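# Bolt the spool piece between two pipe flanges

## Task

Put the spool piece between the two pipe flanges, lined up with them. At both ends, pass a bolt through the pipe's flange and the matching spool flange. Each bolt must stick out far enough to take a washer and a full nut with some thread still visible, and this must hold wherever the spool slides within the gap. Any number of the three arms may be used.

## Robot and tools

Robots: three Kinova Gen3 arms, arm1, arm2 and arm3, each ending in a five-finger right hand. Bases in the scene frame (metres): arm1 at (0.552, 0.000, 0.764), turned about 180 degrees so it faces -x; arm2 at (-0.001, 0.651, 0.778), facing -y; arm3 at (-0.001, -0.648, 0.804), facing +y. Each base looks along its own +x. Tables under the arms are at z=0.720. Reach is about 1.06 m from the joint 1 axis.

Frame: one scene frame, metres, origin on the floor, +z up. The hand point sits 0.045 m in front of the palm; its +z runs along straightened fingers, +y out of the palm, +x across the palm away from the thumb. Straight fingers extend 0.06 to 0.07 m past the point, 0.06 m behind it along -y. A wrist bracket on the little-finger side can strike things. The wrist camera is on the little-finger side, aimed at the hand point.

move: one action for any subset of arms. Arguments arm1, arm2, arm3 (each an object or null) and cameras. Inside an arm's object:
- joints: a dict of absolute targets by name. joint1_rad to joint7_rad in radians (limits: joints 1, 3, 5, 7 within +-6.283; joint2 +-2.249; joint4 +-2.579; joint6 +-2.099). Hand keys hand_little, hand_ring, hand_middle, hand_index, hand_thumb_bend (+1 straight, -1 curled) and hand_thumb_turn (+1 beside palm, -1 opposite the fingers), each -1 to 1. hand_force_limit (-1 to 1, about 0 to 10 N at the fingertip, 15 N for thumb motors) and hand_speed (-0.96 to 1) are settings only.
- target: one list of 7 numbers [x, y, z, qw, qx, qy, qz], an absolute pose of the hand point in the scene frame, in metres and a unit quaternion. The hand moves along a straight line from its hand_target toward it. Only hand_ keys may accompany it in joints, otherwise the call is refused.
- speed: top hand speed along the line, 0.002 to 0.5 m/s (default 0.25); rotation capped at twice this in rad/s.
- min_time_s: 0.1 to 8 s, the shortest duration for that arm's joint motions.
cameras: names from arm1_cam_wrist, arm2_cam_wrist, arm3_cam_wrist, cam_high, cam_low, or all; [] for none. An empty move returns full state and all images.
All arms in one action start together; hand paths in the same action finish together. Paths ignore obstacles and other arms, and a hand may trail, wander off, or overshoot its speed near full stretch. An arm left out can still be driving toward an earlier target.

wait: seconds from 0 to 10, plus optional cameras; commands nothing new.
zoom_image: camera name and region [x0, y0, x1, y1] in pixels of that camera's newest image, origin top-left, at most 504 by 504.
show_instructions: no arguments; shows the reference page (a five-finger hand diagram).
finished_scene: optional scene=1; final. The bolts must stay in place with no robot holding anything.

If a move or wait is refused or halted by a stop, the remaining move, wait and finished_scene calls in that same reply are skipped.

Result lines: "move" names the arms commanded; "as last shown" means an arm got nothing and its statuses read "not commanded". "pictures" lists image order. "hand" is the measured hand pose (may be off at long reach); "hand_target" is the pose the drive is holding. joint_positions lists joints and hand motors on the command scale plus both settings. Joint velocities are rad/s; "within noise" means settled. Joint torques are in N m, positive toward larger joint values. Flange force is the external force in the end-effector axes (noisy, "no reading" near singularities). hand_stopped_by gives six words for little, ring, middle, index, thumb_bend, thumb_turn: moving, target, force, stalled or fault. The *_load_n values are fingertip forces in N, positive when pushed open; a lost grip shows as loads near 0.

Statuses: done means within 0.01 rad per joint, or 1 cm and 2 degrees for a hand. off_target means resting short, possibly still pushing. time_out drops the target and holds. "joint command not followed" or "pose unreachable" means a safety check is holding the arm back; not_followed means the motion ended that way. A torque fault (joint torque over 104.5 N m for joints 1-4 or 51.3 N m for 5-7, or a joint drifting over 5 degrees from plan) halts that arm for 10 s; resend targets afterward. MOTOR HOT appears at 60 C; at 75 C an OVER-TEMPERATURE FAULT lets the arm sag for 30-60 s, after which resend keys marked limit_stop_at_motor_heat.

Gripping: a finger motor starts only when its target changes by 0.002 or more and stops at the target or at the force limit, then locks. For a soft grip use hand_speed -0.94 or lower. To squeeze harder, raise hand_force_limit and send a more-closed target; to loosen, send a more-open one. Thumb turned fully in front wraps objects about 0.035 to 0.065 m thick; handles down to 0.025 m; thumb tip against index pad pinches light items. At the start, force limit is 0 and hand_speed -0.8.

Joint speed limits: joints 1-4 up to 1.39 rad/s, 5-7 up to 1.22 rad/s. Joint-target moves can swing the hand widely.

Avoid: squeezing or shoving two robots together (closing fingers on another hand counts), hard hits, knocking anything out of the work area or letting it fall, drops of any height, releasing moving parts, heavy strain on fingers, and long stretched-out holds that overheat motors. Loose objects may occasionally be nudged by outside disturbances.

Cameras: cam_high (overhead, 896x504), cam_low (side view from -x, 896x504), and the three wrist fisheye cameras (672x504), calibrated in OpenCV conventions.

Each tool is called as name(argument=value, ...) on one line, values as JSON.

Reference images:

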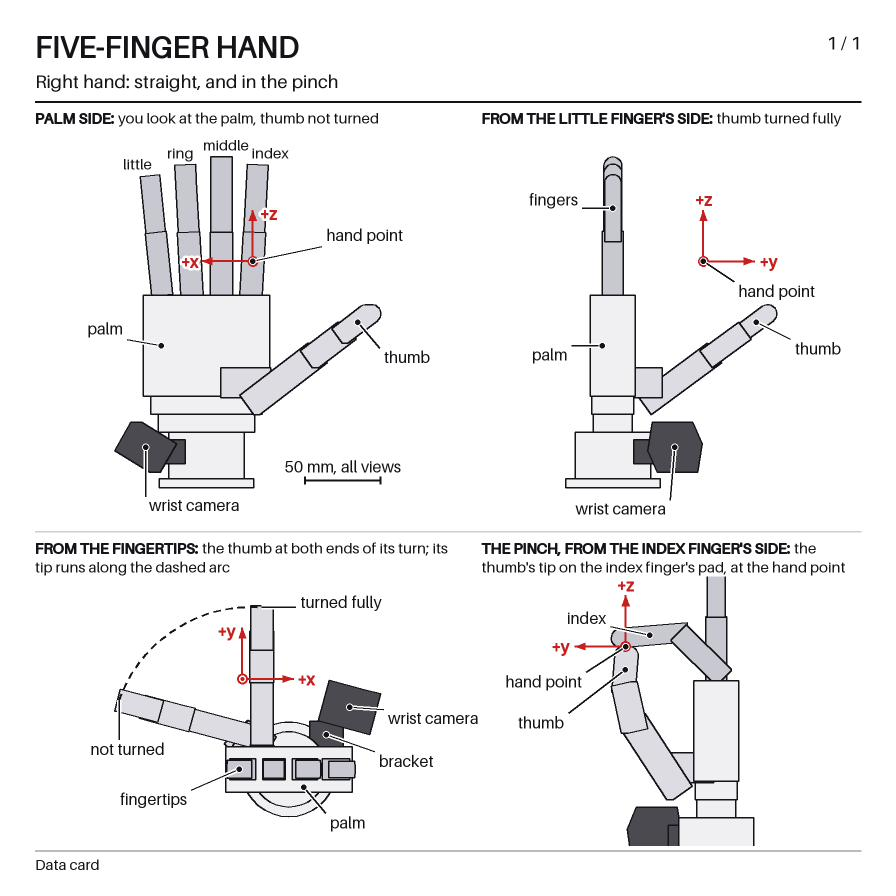

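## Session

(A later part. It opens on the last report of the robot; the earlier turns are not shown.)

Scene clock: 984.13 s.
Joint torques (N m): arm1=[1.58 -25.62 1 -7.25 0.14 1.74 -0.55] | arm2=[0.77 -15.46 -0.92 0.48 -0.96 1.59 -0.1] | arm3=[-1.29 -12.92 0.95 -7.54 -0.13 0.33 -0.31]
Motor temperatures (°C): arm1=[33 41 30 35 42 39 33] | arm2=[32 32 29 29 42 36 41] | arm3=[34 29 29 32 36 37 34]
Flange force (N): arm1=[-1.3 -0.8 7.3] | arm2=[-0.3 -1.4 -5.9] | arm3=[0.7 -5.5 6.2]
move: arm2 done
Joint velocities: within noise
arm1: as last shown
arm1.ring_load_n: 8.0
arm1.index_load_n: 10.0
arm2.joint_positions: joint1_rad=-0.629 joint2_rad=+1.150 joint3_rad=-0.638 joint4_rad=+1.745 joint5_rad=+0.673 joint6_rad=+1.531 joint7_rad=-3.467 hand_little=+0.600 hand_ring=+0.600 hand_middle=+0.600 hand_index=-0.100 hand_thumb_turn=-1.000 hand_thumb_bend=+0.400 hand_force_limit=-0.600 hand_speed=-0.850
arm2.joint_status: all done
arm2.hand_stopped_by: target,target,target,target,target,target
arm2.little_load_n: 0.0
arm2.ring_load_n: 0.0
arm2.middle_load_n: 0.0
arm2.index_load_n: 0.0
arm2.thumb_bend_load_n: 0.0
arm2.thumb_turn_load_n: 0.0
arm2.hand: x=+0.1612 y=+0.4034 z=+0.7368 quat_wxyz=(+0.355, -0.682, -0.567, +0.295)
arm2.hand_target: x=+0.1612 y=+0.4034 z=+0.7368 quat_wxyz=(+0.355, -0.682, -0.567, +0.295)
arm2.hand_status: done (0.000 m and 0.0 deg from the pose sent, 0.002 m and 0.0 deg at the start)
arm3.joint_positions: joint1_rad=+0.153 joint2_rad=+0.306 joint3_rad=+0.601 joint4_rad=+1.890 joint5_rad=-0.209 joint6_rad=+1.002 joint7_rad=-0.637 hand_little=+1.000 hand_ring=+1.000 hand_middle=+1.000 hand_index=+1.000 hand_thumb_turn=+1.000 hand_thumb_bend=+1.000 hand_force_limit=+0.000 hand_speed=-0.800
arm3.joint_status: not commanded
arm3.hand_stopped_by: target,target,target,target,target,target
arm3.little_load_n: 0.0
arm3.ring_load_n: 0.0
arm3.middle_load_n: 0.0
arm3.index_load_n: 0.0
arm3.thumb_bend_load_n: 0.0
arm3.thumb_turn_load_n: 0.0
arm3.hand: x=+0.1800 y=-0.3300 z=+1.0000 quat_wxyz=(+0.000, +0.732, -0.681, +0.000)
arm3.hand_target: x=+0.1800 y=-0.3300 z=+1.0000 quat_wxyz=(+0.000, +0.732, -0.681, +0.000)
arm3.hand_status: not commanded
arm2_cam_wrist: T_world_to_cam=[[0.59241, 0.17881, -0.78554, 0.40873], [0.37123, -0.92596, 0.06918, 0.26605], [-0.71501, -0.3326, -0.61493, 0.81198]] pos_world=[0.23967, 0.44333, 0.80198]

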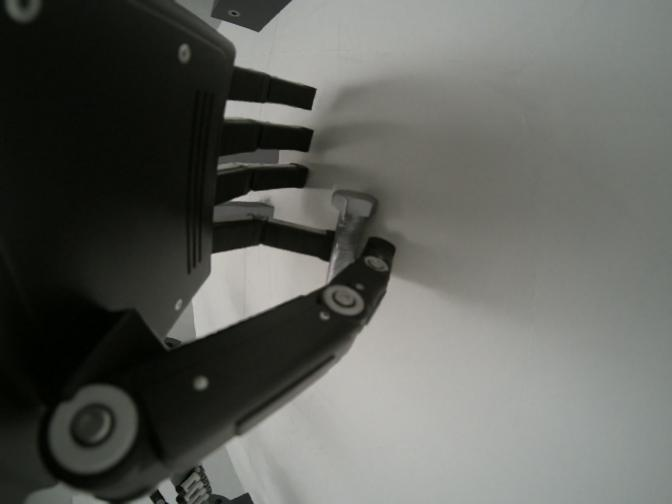

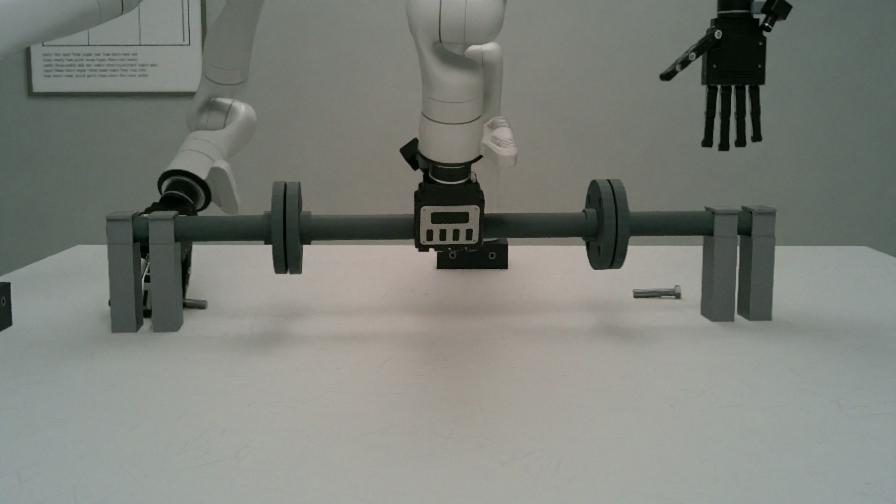

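move(arm2={"joints": {"hand_index": -0.6, "hand_speed": -0.94, "hand_force_limit": -0.5}}, cameras=["arm2_cam_wrist", "cam_low"])

zoom_image(camera="arm2_cam_wrist", region=[280, 130, 480, 330])

Scene clock: 991.67 s.
Joint torques (N m): arm1=[1.62 -25.61 1.01 -7.25 0.11 1.72 -0.56] | arm2=[0.79 -15.48 -0.88 0.63 -1.05 1.69 -0.12] | arm3=[-1.23 -12.97 1.01 -7.52 -0.12 0.36 -0.31]
Motor temperatures (°C): arm1=[33 41 30 35 42 39 33] | arm2=[32 32 29 29 42 36 41] | arm3=[34 29 29 32 36 37 34]
Flange force (N): arm1=[-1.3 -0.8 7.3] | arm2=[-0.5 -1.0 -5.9] | arm3=[0.5 -5.5 6.3]
move: arm2 off_target
Joint velocities: within noise
arm1, arm3: as last shown
arm1.ring_load_n: 8.5
arm1.index_load_n: 9.5
arm2.joint_positions: joint1_rad=-0.629 joint2_rad=+1.150 joint3_rad=-0.638 joint4_rad=+1.745 joint5_rad=+0.673 joint6_rad=+1.531 joint7_rad=-3.467 hand_little=+0.600 hand_ring=+0.600 hand_middle=+0.600 hand_index=-0.245 hand_thumb_turn=-1.000 hand_thumb_bend=+0.401 hand_force_limit=-0.500 hand_speed=-0.940
arm2.joint_status: hand_index off_target (ended at -0.245, target -0.600); the others done
arm2.hand_stopped_by: target,target,target,force,target,target
arm2.little_load_n: 0.0
arm2.ring_load_n: 0.0
arm2.middle_load_n: 0.0
arm2.index_load_n: 2.5
arm2.thumb_bend_load_n: 3.5
arm2.thumb_turn_load_n: -0.5
arm2.hand: x=+0.1612 y=+0.4034 z=+0.7368 quat_wxyz=(+0.355, -0.682, -0.567, +0.295)
arm2.hand_target: x=+0.1612 y=+0.4034 z=+0.7368 quat_wxyz=(+0.355, -0.682, -0.567, +0.295)
arm2.hand_status: not commanded
arm3.thumb_bend_load_n: -0.5
arm2_cam_wrist: T_world_to_cam=[[0.59241, 0.17881, -0.78554, 0.40873], [0.37123, -0.92596, 0.06918, 0.26605], [-0.71501, -0.3326, -0.61493, 0.81198]] pos_world=[0.23967, 0.44333, 0.80198]

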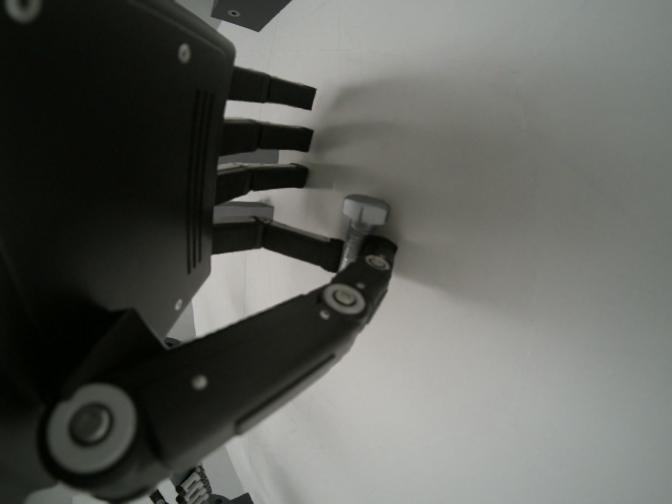

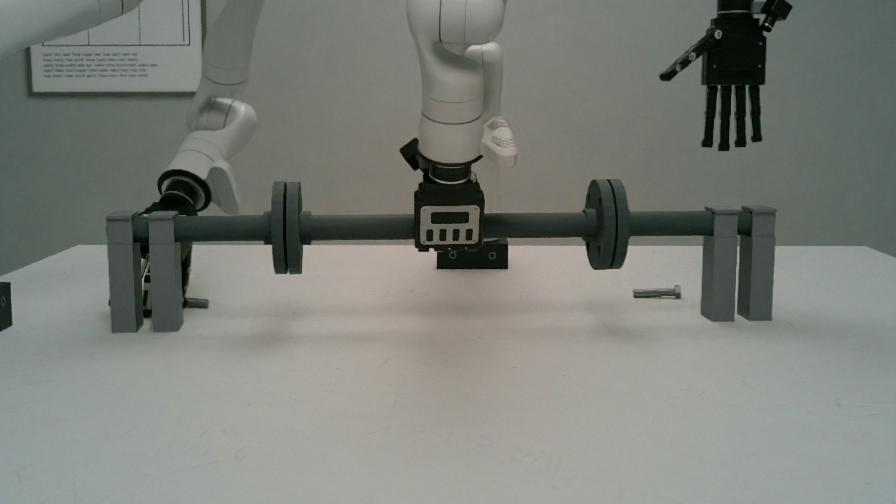

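Scaled by 2.520 from the camera's image (finer frame: 960x720).

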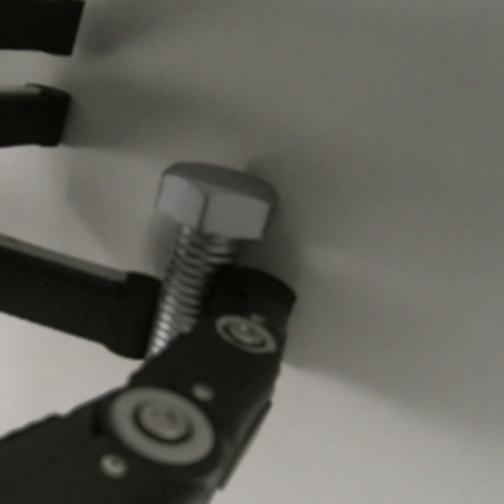

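move(arm2={"joints": {"hand_index": -0.65, "hand_speed": -0.94, "hand_force_limit": 0.1}})

move(arm2={"target": [0.1612, 0.4034, 0.77, -0.3550, 0.6819, 0.5672, -0.2952], "speed": 0.03}, cameras=["arm2_cam_wrist", "cam_low", "cam_high"])

zoom_image(camera="arm2_cam_wrist", region=[280, 130, 480, 330])

zoom_image(camera="cam_low", region=[90, 200, 250, 340])

Scene clock: 1002.00 s.
Joint torques (N m): arm1=[1.6 -25.63 1.01 -7.26 0.11 1.74 -0.56] | arm2=[0.74 -15.19 -0.79 0.63 -1.05 1.58 -0.12] | arm3=[-1.23 -13.03 1.02 -7.56 -0.13 0.34 -0.32]
Motor temperatures (°C): arm1=[33 42 30 35 42 39 33] | arm2=[32 33 29 29 42 36 41] | arm3=[34 29 29 32 36 37 34]
Flange force (N): arm1=[-1.3 -0.8 7.4] | arm2=[-0.6 -1.7 -6.4] | arm3=[0.5 -5.5 6.4]
move: arm2 off_target
Joint velocities: within noise
arm1, arm3: as last shown
arm1.ring_load_n: 8.0
arm2.joint_positions: joint1_rad=-0.629 joint2_rad=+1.150 joint3_rad=-0.638 joint4_rad=+1.745 joint5_rad=+0.673 joint6_rad=+1.531 joint7_rad=-3.467 hand_little=+0.600 hand_ring=+0.600 hand_middle=+0.600 hand_index=-0.266 hand_thumb_turn=-1.000 hand_thumb_bend=+0.402 hand_force_limit=+0.100 hand_speed=-0.940
arm2.joint_status: hand_index off_target (ended at -0.266, target -0.650); the others done
arm2.hand_stopped_by: target,target,target,force,target,target
arm2.little_load_n: 0.0
arm2.ring_load_n: 0.0
arm2.middle_load_n: 0.0
arm2.index_load_n: 5.5
arm2.thumb_bend_load_n: 7.0
arm2.thumb_turn_load_n: -1.0
arm2.hand: x=+0.1612 y=+0.4034 z=+0.7368 quat_wxyz=(+0.355, -0.682, -0.567, +0.295)
arm2.hand_target: x=+0.1612 y=+0.4034 z=+0.7368 quat_wxyz=(+0.355, -0.682, -0.567, +0.295)
arm2.hand_status: not commanded
arm3.ring_load_n: -0.5
arm3.thumb_bend_load_n: 0.0
pictures: none

Scene clock: 1003.60 s.
Joint torques (N m): arm1=[1.62 -25.59 1.07 -7.24 0.13 1.71 -0.56] | arm2=[0.79 -15.57 -0.87 0.3 -1.08 2.01 -0.14] | arm3=[-1.24 -12.9 0.93 -7.6 -0.08 0.36 -0.31]
Motor temperatures (°C): arm1=[33 42 30 35 42 39 33] | arm2=[32 33 29 29 42 36 41] | arm3=[34 29 29 32 36 37 34]
Flange force (N): arm1=[-1.3 -0.8 7.3] | arm2=[-0.3 -0.4 -5.0] | arm3=[0.8 -5.2 6.4]
move: arm2 done
Joint velocities: within noise
arm1, arm3: as last shown
arm1.ring_load_n: 8.5
arm1.index_load_n: 10.0
arm2.joint_positions: joint1_rad=-0.615 joint2_rad=+1.079 joint3_rad=-0.662 joint4_rad=+1.763 joint5_rad=+0.636 joint6_rad=+1.574 joint7_rad=-3.449 hand_little=+0.600 hand_ring=+0.600 hand_middle=+0.600 hand_index=-0.266 hand_thumb_turn=-1.000 hand_thumb_bend=+0.402 hand_force_limit=+0.100 hand_speed=-0.940
arm2.joint_status: not commanded
arm2.hand_stopped_by: target,target,target,force,target,target
arm2.little_load_n: 0.0
arm2.ring_load_n: 0.0
arm2.middle_load_n: 0.0
arm2.index_load_n: 5.0
arm2.thumb_bend_load_n: 7.0
arm2.thumb_turn_load_n: -1.5
arm2.hand: x=+0.1612 y=+0.4034 z=+0.7700 quat_wxyz=(+0.355, -0.682, -0.567, +0.295)
arm2.hand_target: x=+0.1612 y=+0.4034 z=+0.7700 quat_wxyz=(+0.355, -0.682, -0.567, +0.295)
arm2.hand_status: done (0.000 m and 0.0 deg from the pose sent, 0.033 m and 0.0 deg at the start)
arm3.ring_load_n: 0.5
pictures: arm2_cam_wrist, cam_high, cam_low
arm2_cam_wrist: T_world_to_cam=[[0.59244, 0.17874, -0.78553, 0.43483], [0.37118, -0.92597, 0.06924, 0.26372], [-0.71501, -0.3326, -0.61493, 0.8324]] pos_world=[0.23967, 0.44333, 0.83518]

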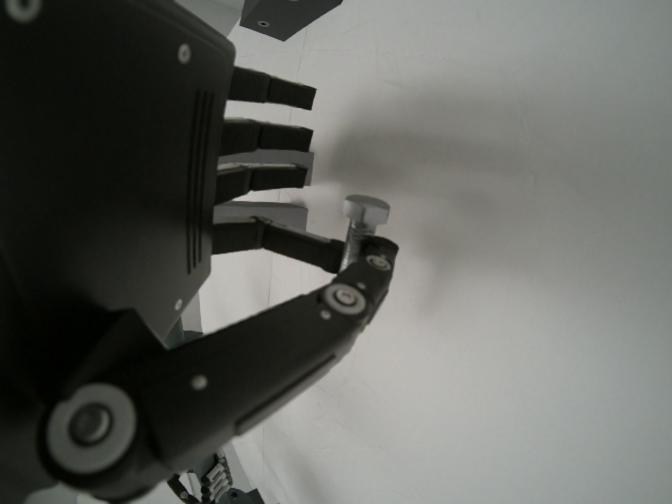

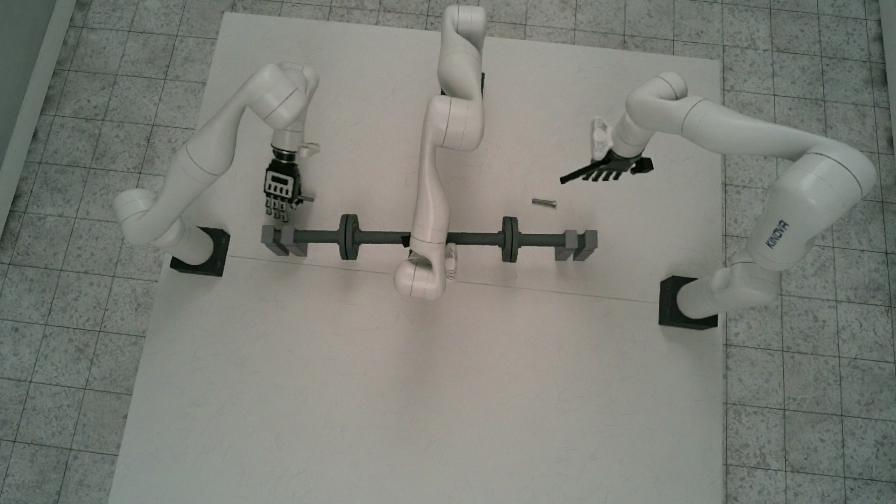

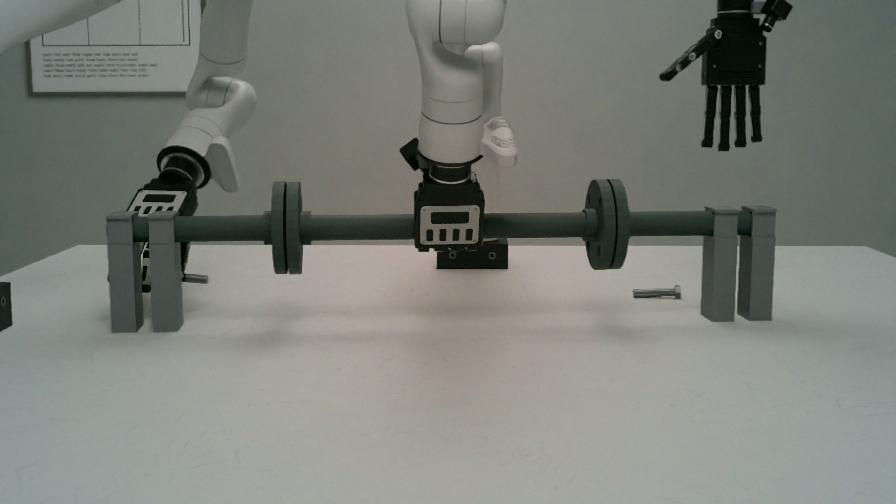

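Scaled by 2.520 from the camera's image (finer frame: 960x720).

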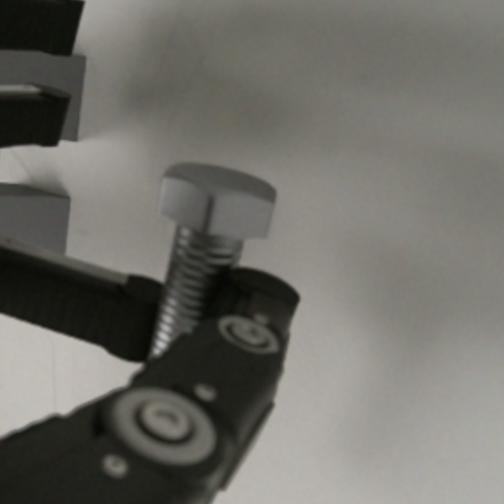

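Scaled by 3.150 from the camera's image (finer frame: 1280x720).

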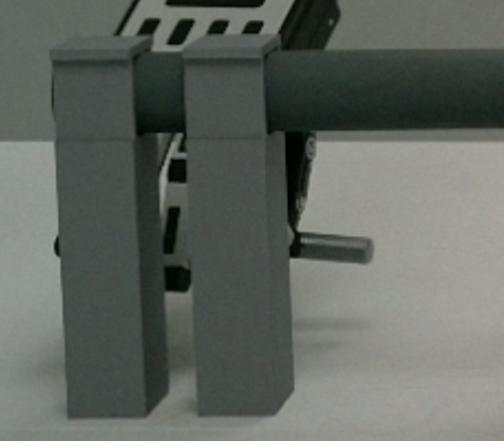

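move(arm2={"target": [0.16, 0.41, 0.93, -0.3149, 0.6049, 0.6487, -0.3377], "speed": 0.15, "joints": {"hand_little": 1.0, "hand_ring": 1.0, "hand_middle": 1.0}})

move(arm2={"target": [0.064, 0.335, 0.895, -0.3149, 0.6049, 0.6487, -0.3377], "speed": 0.12}, cameras=["arm2_cam_wrist", "cam_low", "cam_high"])

zoom_image(camera="arm2_cam_wrist", region=[240, 130, 480, 370])

zoom_image(camera="cam_low", region=[140, 130, 310, 290])

zoom_image(camera="cam_high", region=[260, 180, 380, 280])

Scene clock: 1054.00 s.
Joint torques (N m): arm1=[1.6 -25.64 1.03 -7.25 0.12 1.75 -0.57] | arm2=[0.79 -12.84 -0.59 -1.84 -0.67 2.05 -0.16] | arm3=[-1.13 -12.99 0.95 -7.55 -0.12 0.36 -0.33]
Motor temperatures (°C): arm1=[33 43 30 35 42 39 33] | arm2=[32 34 29 29 42 36 41] | arm3=[34 29 28 32 36 37 34]
Flange force (N): arm1=[-1.3 -0.9 7.4] | arm2=[-0.4 -2.2 -4.4] | arm3=[0.5 -5.2 6.3]
move: arm2 done
Joint velocities: within noise
arm1, arm3: as last shown
arm2.joint_positions: joint1_rad=-0.616 joint2_rad=+0.716 joint3_rad=-0.821 joint4_rad=+1.864 joint5_rad=+0.566 joint6_rad=+1.809 joint7_rad=-3.261 hand_little=+1.000 hand_ring=+1.000 hand_middle=+1.000 hand_index=-0.266 hand_thumb_turn=-1.000 hand_thumb_bend=+0.402 hand_force_limit=+0.100 hand_speed=-0.940
arm2.joint_status: all done
arm2.hand_stopped_by: target,target,target,force,target,target
arm2.little_load_n: 0.0
arm2.ring_load_n: -0.5
arm2.middle_load_n: 0.0
arm2.index_load_n: 5.5
arm2.thumb_bend_load_n: 7.0
arm2.thumb_turn_load_n: -1.5
arm2.hand: x=+0.1600 y=+0.4100 z=+0.9300 quat_wxyz=(+0.315, -0.605, -0.649, +0.338)
arm2.hand_target: x=+0.1600 y=+0.4100 z=+0.9300 quat_wxyz=(+0.315, -0.605, -0.649, +0.338)
arm2.hand_status: done (0.000 m and 0.0 deg from the pose sent, 0.160 m and 14.5 deg at the start)
arm3.ring_load_n: -0.5
pictures: none

Scene clock: 1055.60 s.
Joint torques (N m): arm1=[1.62 -25.61 1.01 -7.29 0.12 1.72 -0.55] | arm2=[0.72 -12.63 0 -1.12 -0.42 2.04 -0.16] | arm3=[-1.29 -12.98 1 -7.62 -0.13 0.33 -0.27]
Motor temperatures (°C): arm1=[33 43 30 35 42 39 33] | arm2=[32 34 29 29 42 36 41] | arm3=[34 29 28 32 36 37 34]
Flange force (N): arm1=[-1.4 -0.6 7.4] | arm2=[-1.1 -2.6 -4.6] | arm3=[0.7 -5.3 6.4]
move: arm2 done
Joint velocities: within noise
arm1, arm3: as last shown
arm1.ring_load_n: 8.0
arm2.joint_positions: joint1_rad=-0.357 joint2_rad=+0.722 joint3_rad=-0.756 joint4_rad=+2.012 joint5_rad=+0.798 joint6_rad=+1.661 joint7_rad=-3.125 hand_little=+1.000 hand_ring=+1.000 hand_middle=+1.000 hand_index=-0.266 hand_thumb_turn=-1.000 hand_thumb_bend=+0.402 hand_force_limit=+0.100 hand_speed=-0.940
arm2.joint_status: not commanded
arm2.hand_stopped_by: target,target,target,force,target,target
arm2.little_load_n: -0.5
arm2.ring_load_n: 0.0
arm2.middle_load_n: 0.0
arm2.index_load_n: 5.0
arm2.thumb_bend_load_n: 7.0
arm2.thumb_turn_load_n: -1.5
arm2.hand: x=+0.0640 y=+0.3350 z=+0.8950 quat_wxyz=(+0.315, -0.605, -0.649, +0.338)
arm2.hand_target: x=+0.0640 y=+0.3350 z=+0.8950 quat_wxyz=(+0.315, -0.605, -0.649, +0.338)
arm2.hand_status: done (0.000 m and 0.0 deg from the pose sent, 0.127 m and 0.0 deg at the start)
arm3.ring_load_n: 0.0
pictures: arm2_cam_wrist, cam_high, cam_low
arm2_cam_wrist: T_world_to_cam=[[0.52885, 0.32128, -0.78556, 0.55914], [0.59119, -0.80355, 0.06936, 0.17257], [-0.60895, -0.50109, -0.61489, 0.86668]] pos_world=[0.13005, 0.39331, 0.96018]

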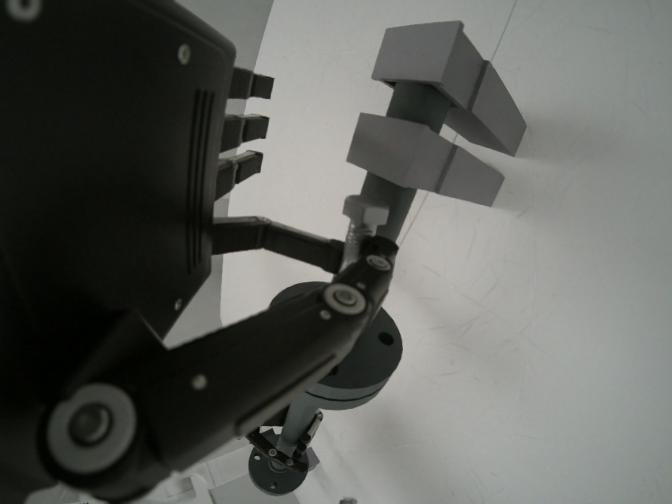

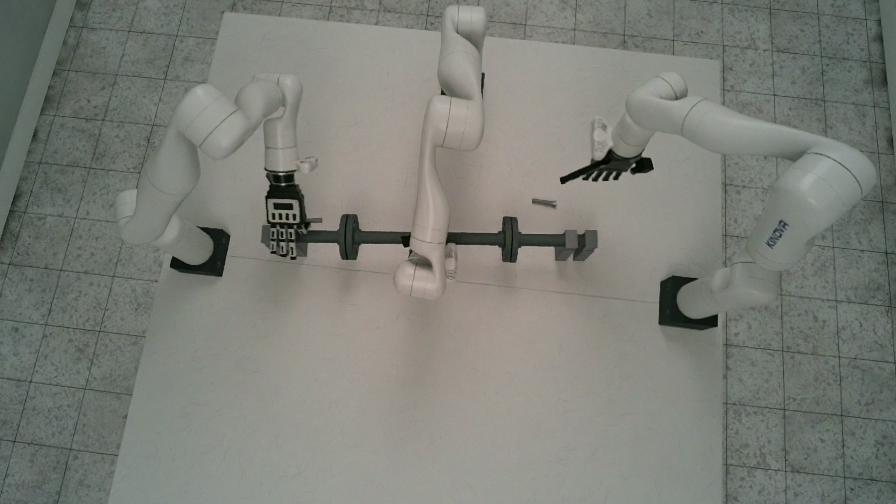

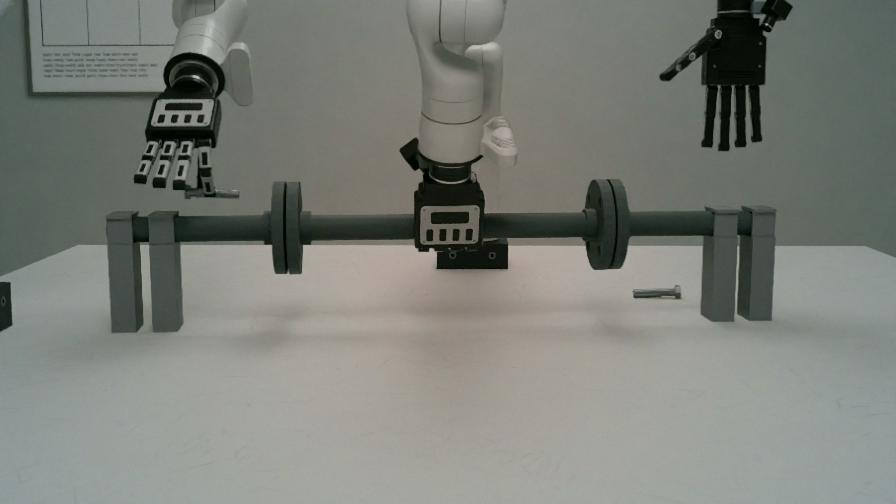

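Scaled by 2.100 from the camera's image (finer frame: 960x720).

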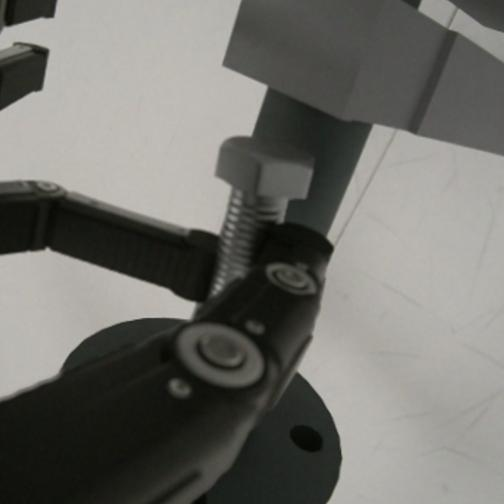

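Scaled by 2.965 from the camera's image (finer frame: 1280x720).

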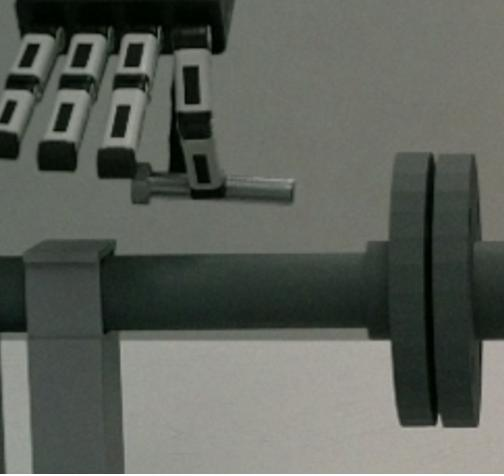

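Scaled by 4.200 from the camera's image (finer frame: 1280x720).

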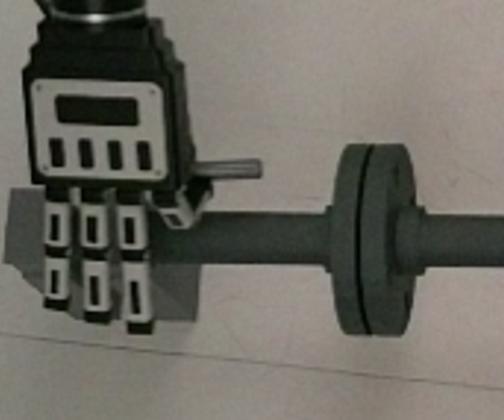

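zoom_image(camera="cam_high", region=[295, 200, 345, 250])

zoom_image(camera="cam_low", region=[180, 170, 250, 220])

Scaled by 10.080 from the camera's image (finer frame: 1280x720).

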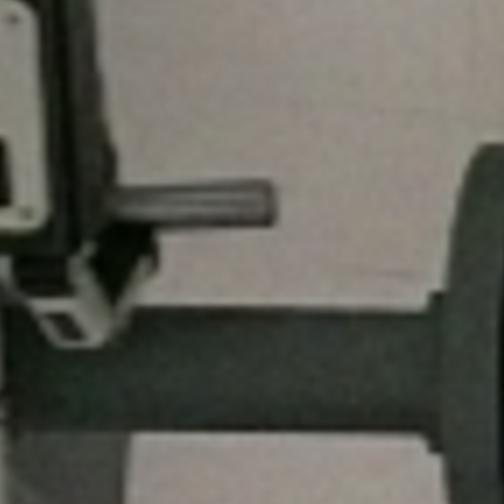

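Scaled by 7.200 from the camera's image (finer frame: 1280x720).

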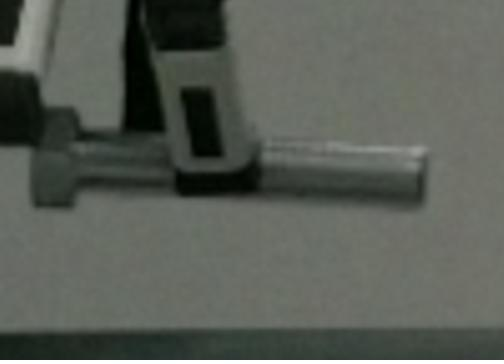

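move(arm2={"target": [0.0675, 0.3083, 0.8854, -0.3080, 0.6364, 0.6160, -0.3474], "speed": 0.08}, cameras=["arm2_cam_wrist", "cam_low", "cam_high"])

zoom_image(camera="arm2_cam_wrist", region=[280, 200, 480, 400])

zoom_image(camera="cam_low", region=[200, 165, 310, 275])

zoom_image(camera="cam_high", region=[300, 200, 380, 280])

Scene clock: 1135.17 s.
Joint torques (N m): arm1=[1.61 -25.6 1.05 -7.28 0.15 1.72 -0.56] | arm2=[0.8 -13.61 0.09 -1.27 -0.31 2.15 -0.21] | arm3=[-1.28 -13 0.96 -7.52 -0.14 0.36 -0.32]
Motor temperatures (°C): arm1=[33 44 30 34 42 39 33] | arm2=[32 33 29 29 42 35 41] | arm3=[34 29 28 32 36 37 34]
Flange force (N): arm1=[-1.4 -0.7 7.4] | arm2=[-1.1 -2.2 -4.4] | arm3=[0.5 -5.7 6.4]
move: arm2 done
Joint velocities: within noise
arm1.joint_positions: joint1_rad=-0.060 joint2_rad=+1.029 joint3_rad=+0.165 joint4_rad=+1.103 joint5_rad=-0.097 joint6_rad=+1.460 joint7_rad=+0.184 hand_little=-0.642 hand_ring=-0.623 hand_middle=-0.623 hand_index=-0.622 hand_thumb_turn=-1.000 hand_thumb_bend=+0.426 hand_force_limit=+0.500 hand_speed=-0.800
arm1.joint_status: not commanded
arm1.hand_stopped_by: force,force,force,force,force,target
arm1.little_load_n: 7.0
arm1.ring_load_n: 8.0
arm1.middle_load_n: 7.5
arm1.index_load_n: 10.0
arm1.thumb_bend_load_n: 11.0
arm1.thumb_turn_load_n: 0.0
arm1.hand: x=+0.1191 y=+0.0124 z=+0.8373 quat_wxyz=(-0.154, -0.656, -0.721, -0.160)
arm1.hand_target: x=+0.1191 y=+0.0124 z=+0.8373 quat_wxyz=(-0.154, -0.656, -0.721, -0.160)
arm1.hand_status: not commanded
arm2.joint_positions: joint1_rad=-0.362 joint2_rad=+0.771 joint3_rad=-0.707 joint4_rad=+1.937 joint5_rad=+0.827 joint6_rad=+1.671 joint7_rad=-3.171 hand_little=+1.000 hand_ring=+1.000 hand_middle=+1.000 hand_index=-0.266 hand_thumb_turn=-1.000 hand_thumb_bend=+0.402 hand_force_limit=+0.100 hand_speed=-0.940
arm2.joint_status: not commanded
arm2.hand_stopped_by: target,target,target,force,target,target
arm2.little_load_n: 0.0
arm2.ring_load_n: 0.0
arm2.middle_load_n: 0.0
arm2.index_load_n: 5.5
arm2.thumb_bend_load_n: 7.0
arm2.thumb_turn_load_n: -1.5
arm2.hand: x=+0.0675 y=+0.3083 z=+0.8854 quat_wxyz=(+0.308, -0.636, -0.616, +0.347)
arm2.hand_target: x=+0.0675 y=+0.3083 z=+0.8854 quat_wxyz=(+0.308, -0.636, -0.616, +0.347)
arm2.hand_status: done (0.000 m and 0.0 deg from the pose sent, 0.029 m and 5.4 deg at the start)
arm3: as last shown
pictures: arm2_cam_wrist, cam_high, cam_low
arm2_cam_wrist: T_world_to_cam=[[0.54647, 0.23381, -0.80418, 0.60056], [0.53424, -0.83681, 0.11973, 0.11929], [-0.64495, -0.49505, -0.5822, 0.82105]] pos_world=[0.13763, 0.36586, 0.94669]

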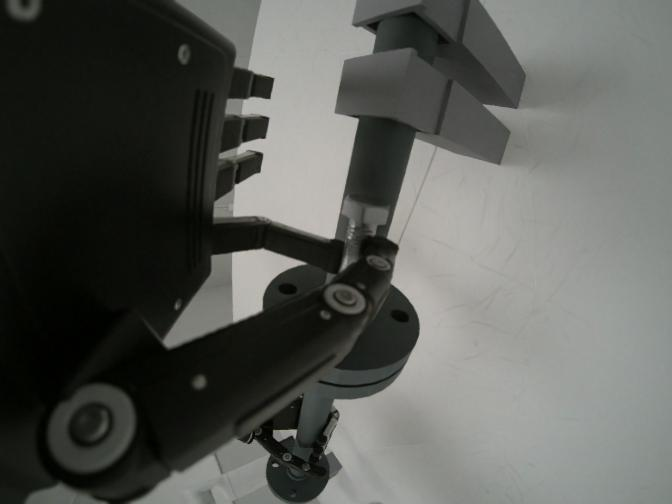

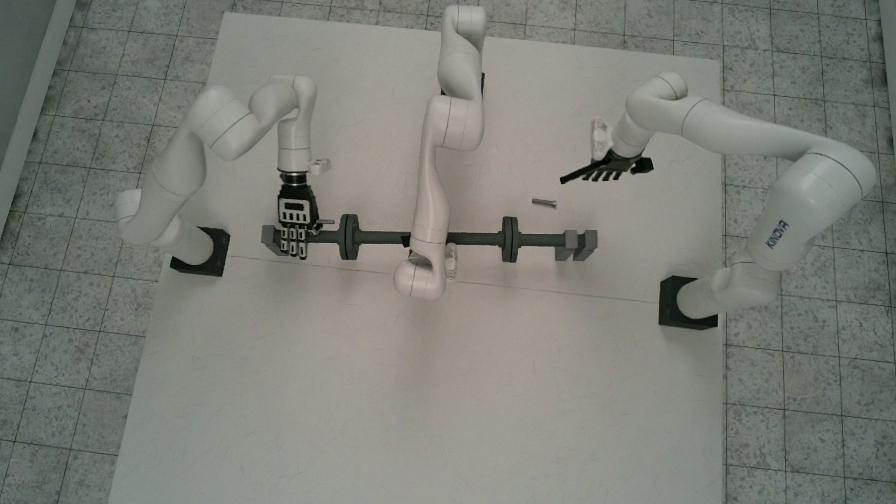

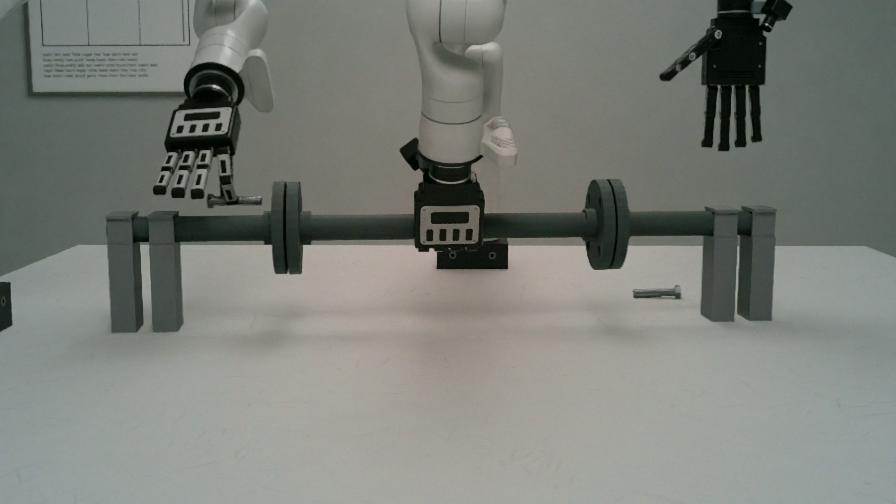

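Scaled by 2.520 from the camera's image (finer frame: 960x720).

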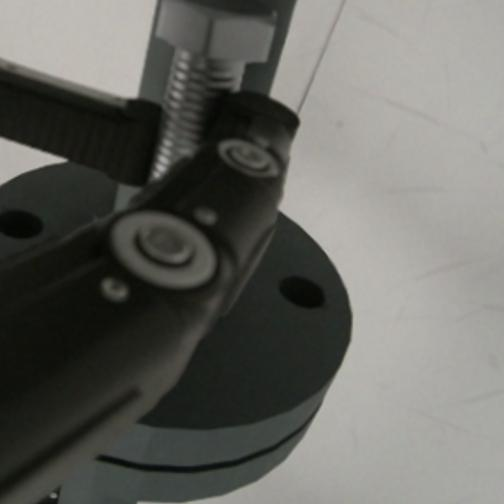

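Scaled by 4.582 from the camera's image (finer frame: 1280x720).

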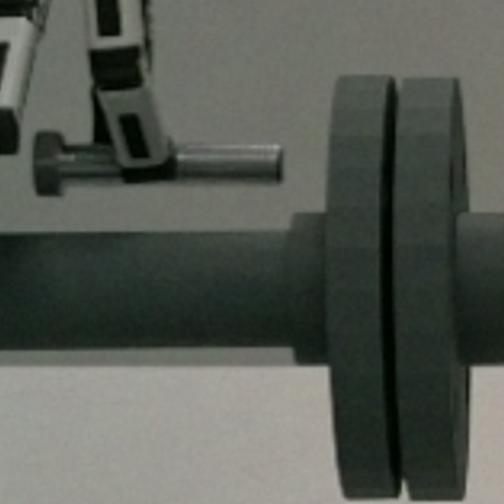

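Scaled by 6.300 from the camera's image (finer frame: 1280x720).

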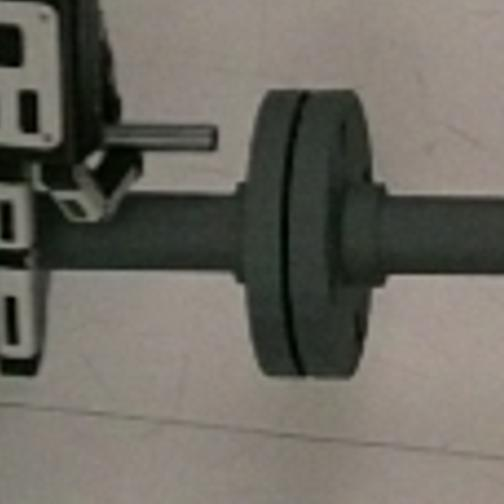

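move(arm2={"target": [0.0695, 0.2943, 0.8842, -0.3080, 0.6364, 0.6160, -0.3474], "speed": 0.05}, cameras=["arm2_cam_wrist", "cam_low", "cam_high"])

zoom_image(camera="arm2_cam_wrist", region=[260, 200, 460, 400])

zoom_image(camera="cam_low", region=[210, 165, 320, 275])

zoom_image(camera="cam_high", region=[310, 205, 370, 265])

Scene clock: 1171.83 s.
Joint torques (N m): arm1=[1.6 -25.58 1 -7.24 0.13 1.7 -0.53] | arm2=[0.83 -14.06 0.14 -1.3 -0.29 2.04 -0.22] | arm3=[-1.21 -12.98 0.96 -7.6 -0.1 0.32 -0.32]
Motor temperatures (°C): arm1=[33 44 30 34 42 39 33] | arm2=[32 33 29 29 42 35 41] | arm3=[34 29 28 32 36 36 34]
Flange force (N): arm1=[-1.3 -0.8 7.2] | arm2=[-1.7 -1.9 -4.8] | arm3=[0.6 -5.3 6.4]
move: arm2 done
Joint velocities: within noise
arm1, arm3: as last shown
arm1.index_load_n: 9.5
arm2.joint_positions: joint1_rad=-0.353 joint2_rad=+0.785 joint3_rad=-0.697 joint4_rad=+1.899 joint5_rad=+0.849 joint6_rad=+1.684 joint7_rad=-3.140 hand_little=+1.000 hand_ring=+1.000 hand_middle=+1.000 hand_index=-0.266 hand_thumb_turn=-1.000 hand_thumb_bend=+0.402 hand_force_limit=+0.100 hand_speed=-0.940
arm2.joint_status: not commanded
arm2.hand_stopped_by: target,target,target,force,target,target
arm2.little_load_n: 0.0
arm2.ring_load_n: 0.0
arm2.middle_load_n: 0.0
arm2.index_load_n: 5.0
arm2.thumb_bend_load_n: 7.0
arm2.thumb_turn_load_n: -1.5
arm2.hand: x=+0.0695 y=+0.2943 z=+0.8842 quat_wxyz=(+0.308, -0.636, -0.616, +0.347)
arm2.hand_target: x=+0.0695 y=+0.2943 z=+0.8842 quat_wxyz=(+0.308, -0.636, -0.616, +0.347)
arm2.hand_status: done (0.000 m and 0.0 deg from the pose sent, 0.014 m and 0.0 deg at the start)
pictures: arm2_cam_wrist, cam_high, cam_low
arm2_cam_wrist: T_world_to_cam=[[0.54643, 0.23379, -0.80421, 0.60192], [0.5342, -0.83684, 0.1197, 0.10659], [-0.64501, -0.49502, -0.58217, 0.81468]] pos_world=[0.13963, 0.35176, 0.94559]

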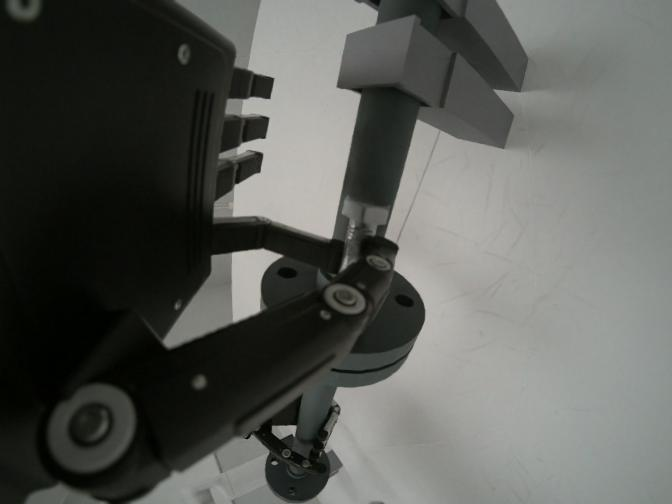

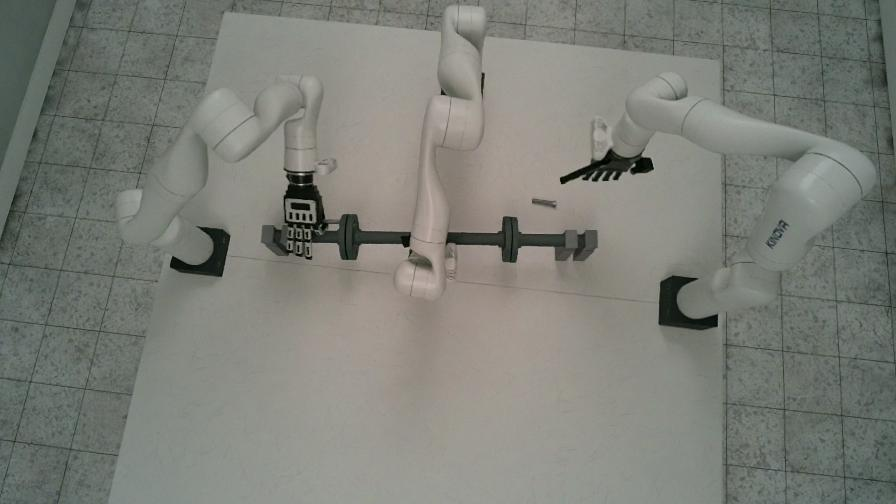

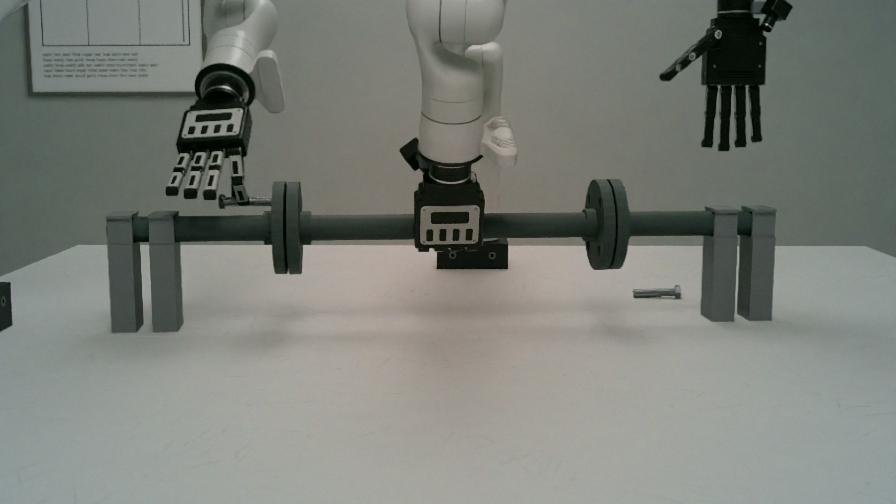

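Scaled by 2.520 from the camera's image (finer frame: 960x720).

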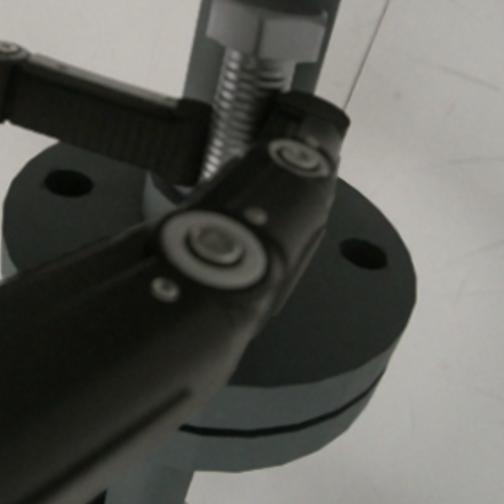

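Scaled by 4.582 from the camera's image (finer frame: 1280x720).

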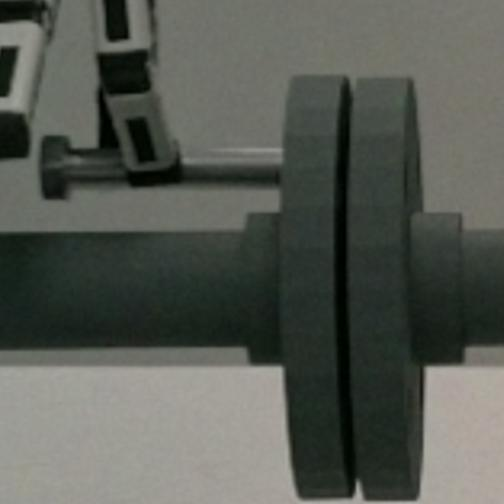

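Scaled by 8.400 from the camera's image (finer frame: 1280x720).

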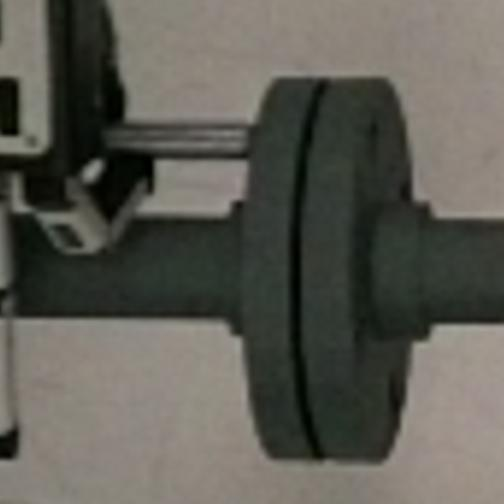

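move(arm2={"target": [0.0706, 0.2853, 0.8842, -0.3080, 0.6364, 0.6160, -0.3474], "speed": 0.02}, cameras=["cam_low"])

zoom_image(camera="cam_low", region=[210, 165, 320, 275])

Scene clock: 1184.03 s.
Joint torques (N m): arm1=[1.6 -25.61 1.01 -7.24 0.13 1.71 -0.56] | arm2=[0.81 -14.33 0.03 -1.52 -0.28 2.1 -0.12] | arm3=[-1.16 -12.95 0.99 -7.62 -0.14 0.32 -0.29]
Motor temperatures (°C): arm1=[33 44 30 34 42 39 33] | arm2=[32 33 29 29 42 35 41] | arm3=[34 29 28 32 36 36 34]
Flange force (N): arm1=[-1.3 -0.9 7.2] | arm2=[-1.3 -1.8 -4.2] | arm3=[0.7 -5.0 6.3]
move: arm2 done
Joint velocities: within noise
arm1: as last shown
arm1.ring_load_n: 8.5
arm1.index_load_n: 10.0
arm2.joint_positions: joint1_rad=-0.347 joint2_rad=+0.793 joint3_rad=-0.691 joint4_rad=+1.874 joint5_rad=+0.863 joint6_rad=+1.693 joint7_rad=-3.119 hand_little=+1.000 hand_ring=+1.000 hand_middle=+1.000 hand_index=-0.266 hand_thumb_turn=-1.000 hand_thumb_bend=+0.402 hand_force_limit=+0.100 hand_speed=-0.940
arm2.joint_status: not commanded
arm2.hand_stopped_by: target,target,target,force,target,target
arm2.little_load_n: 0.0
arm2.ring_load_n: 0.0
arm2.middle_load_n: 0.0
arm2.index_load_n: 5.0
arm2.thumb_bend_load_n: 7.0
arm2.thumb_turn_load_n: -1.5
arm2.hand: x=+0.0706 y=+0.2853 z=+0.8842 quat_wxyz=(+0.308, -0.636, -0.616, +0.347)
arm2.hand_target: x=+0.0706 y=+0.2853 z=+0.8842 quat_wxyz=(+0.308, -0.636, -0.616, +0.347)
arm2.hand_status: done (0.000 m and 0.0 deg from the pose sent, 0.009 m and 0.0 deg at the start)
arm3.joint_positions: joint1_rad=+0.153 joint2_rad=+0.306 joint3_rad=+0.601 joint4_rad=+1.890 joint5_rad=-0.209 joint6_rad=+1.002 joint7_rad=-0.637 hand_little=+1.000 hand_ring=+1.000 hand_middle=+1.000 hand_index=+1.000 hand_thumb_turn=+1.000 hand_thumb_bend=+1.000 hand_force_limit=+0.000 hand_speed=-0.800
arm3.joint_status: not commanded
arm3.hand_stopped_by: target,target,target,target,target,target
arm3.little_load_n: -0.5
arm3.ring_load_n: 0.0
arm3.middle_load_n: 0.0
arm3.index_load_n: 0.0
arm3.thumb_bend_load_n: 0.0
arm3.thumb_turn_load_n: 0.0
arm3.hand: x=+0.1800 y=-0.3300 z=+1.0000 quat_wxyz=(+0.000, +0.732, -0.681, +0.000)
arm3.hand_target: x=+0.1800 y=-0.3300 z=+1.0000 quat_wxyz=(+0.000, +0.732, -0.681, +0.000)
arm3.hand_status: not commanded

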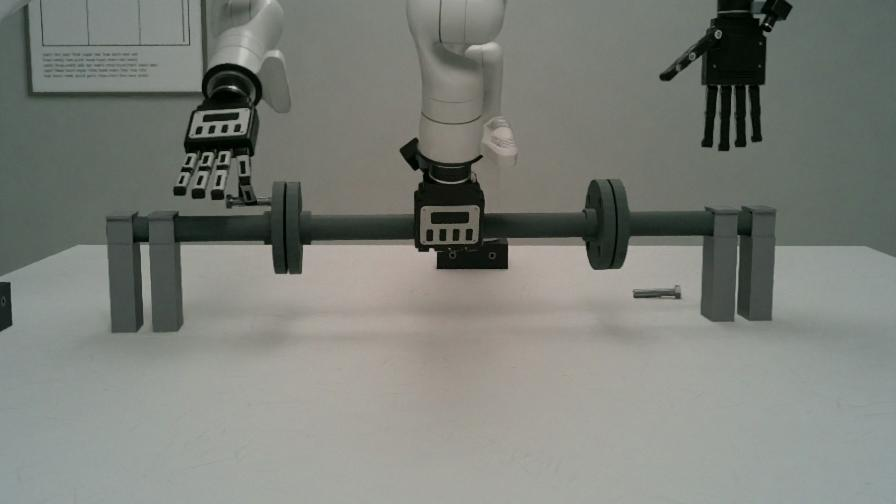

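Scaled by 4.582 from the camera's image (finer frame: 1280x720).

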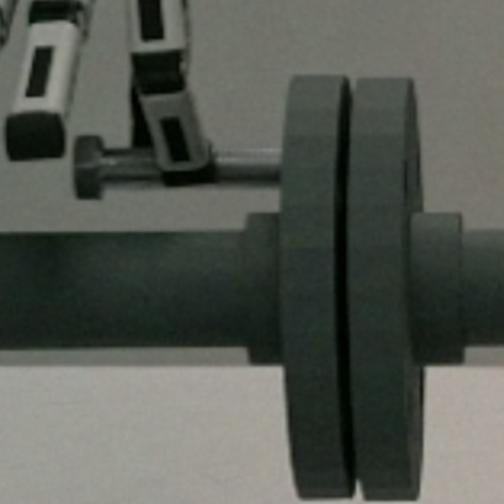

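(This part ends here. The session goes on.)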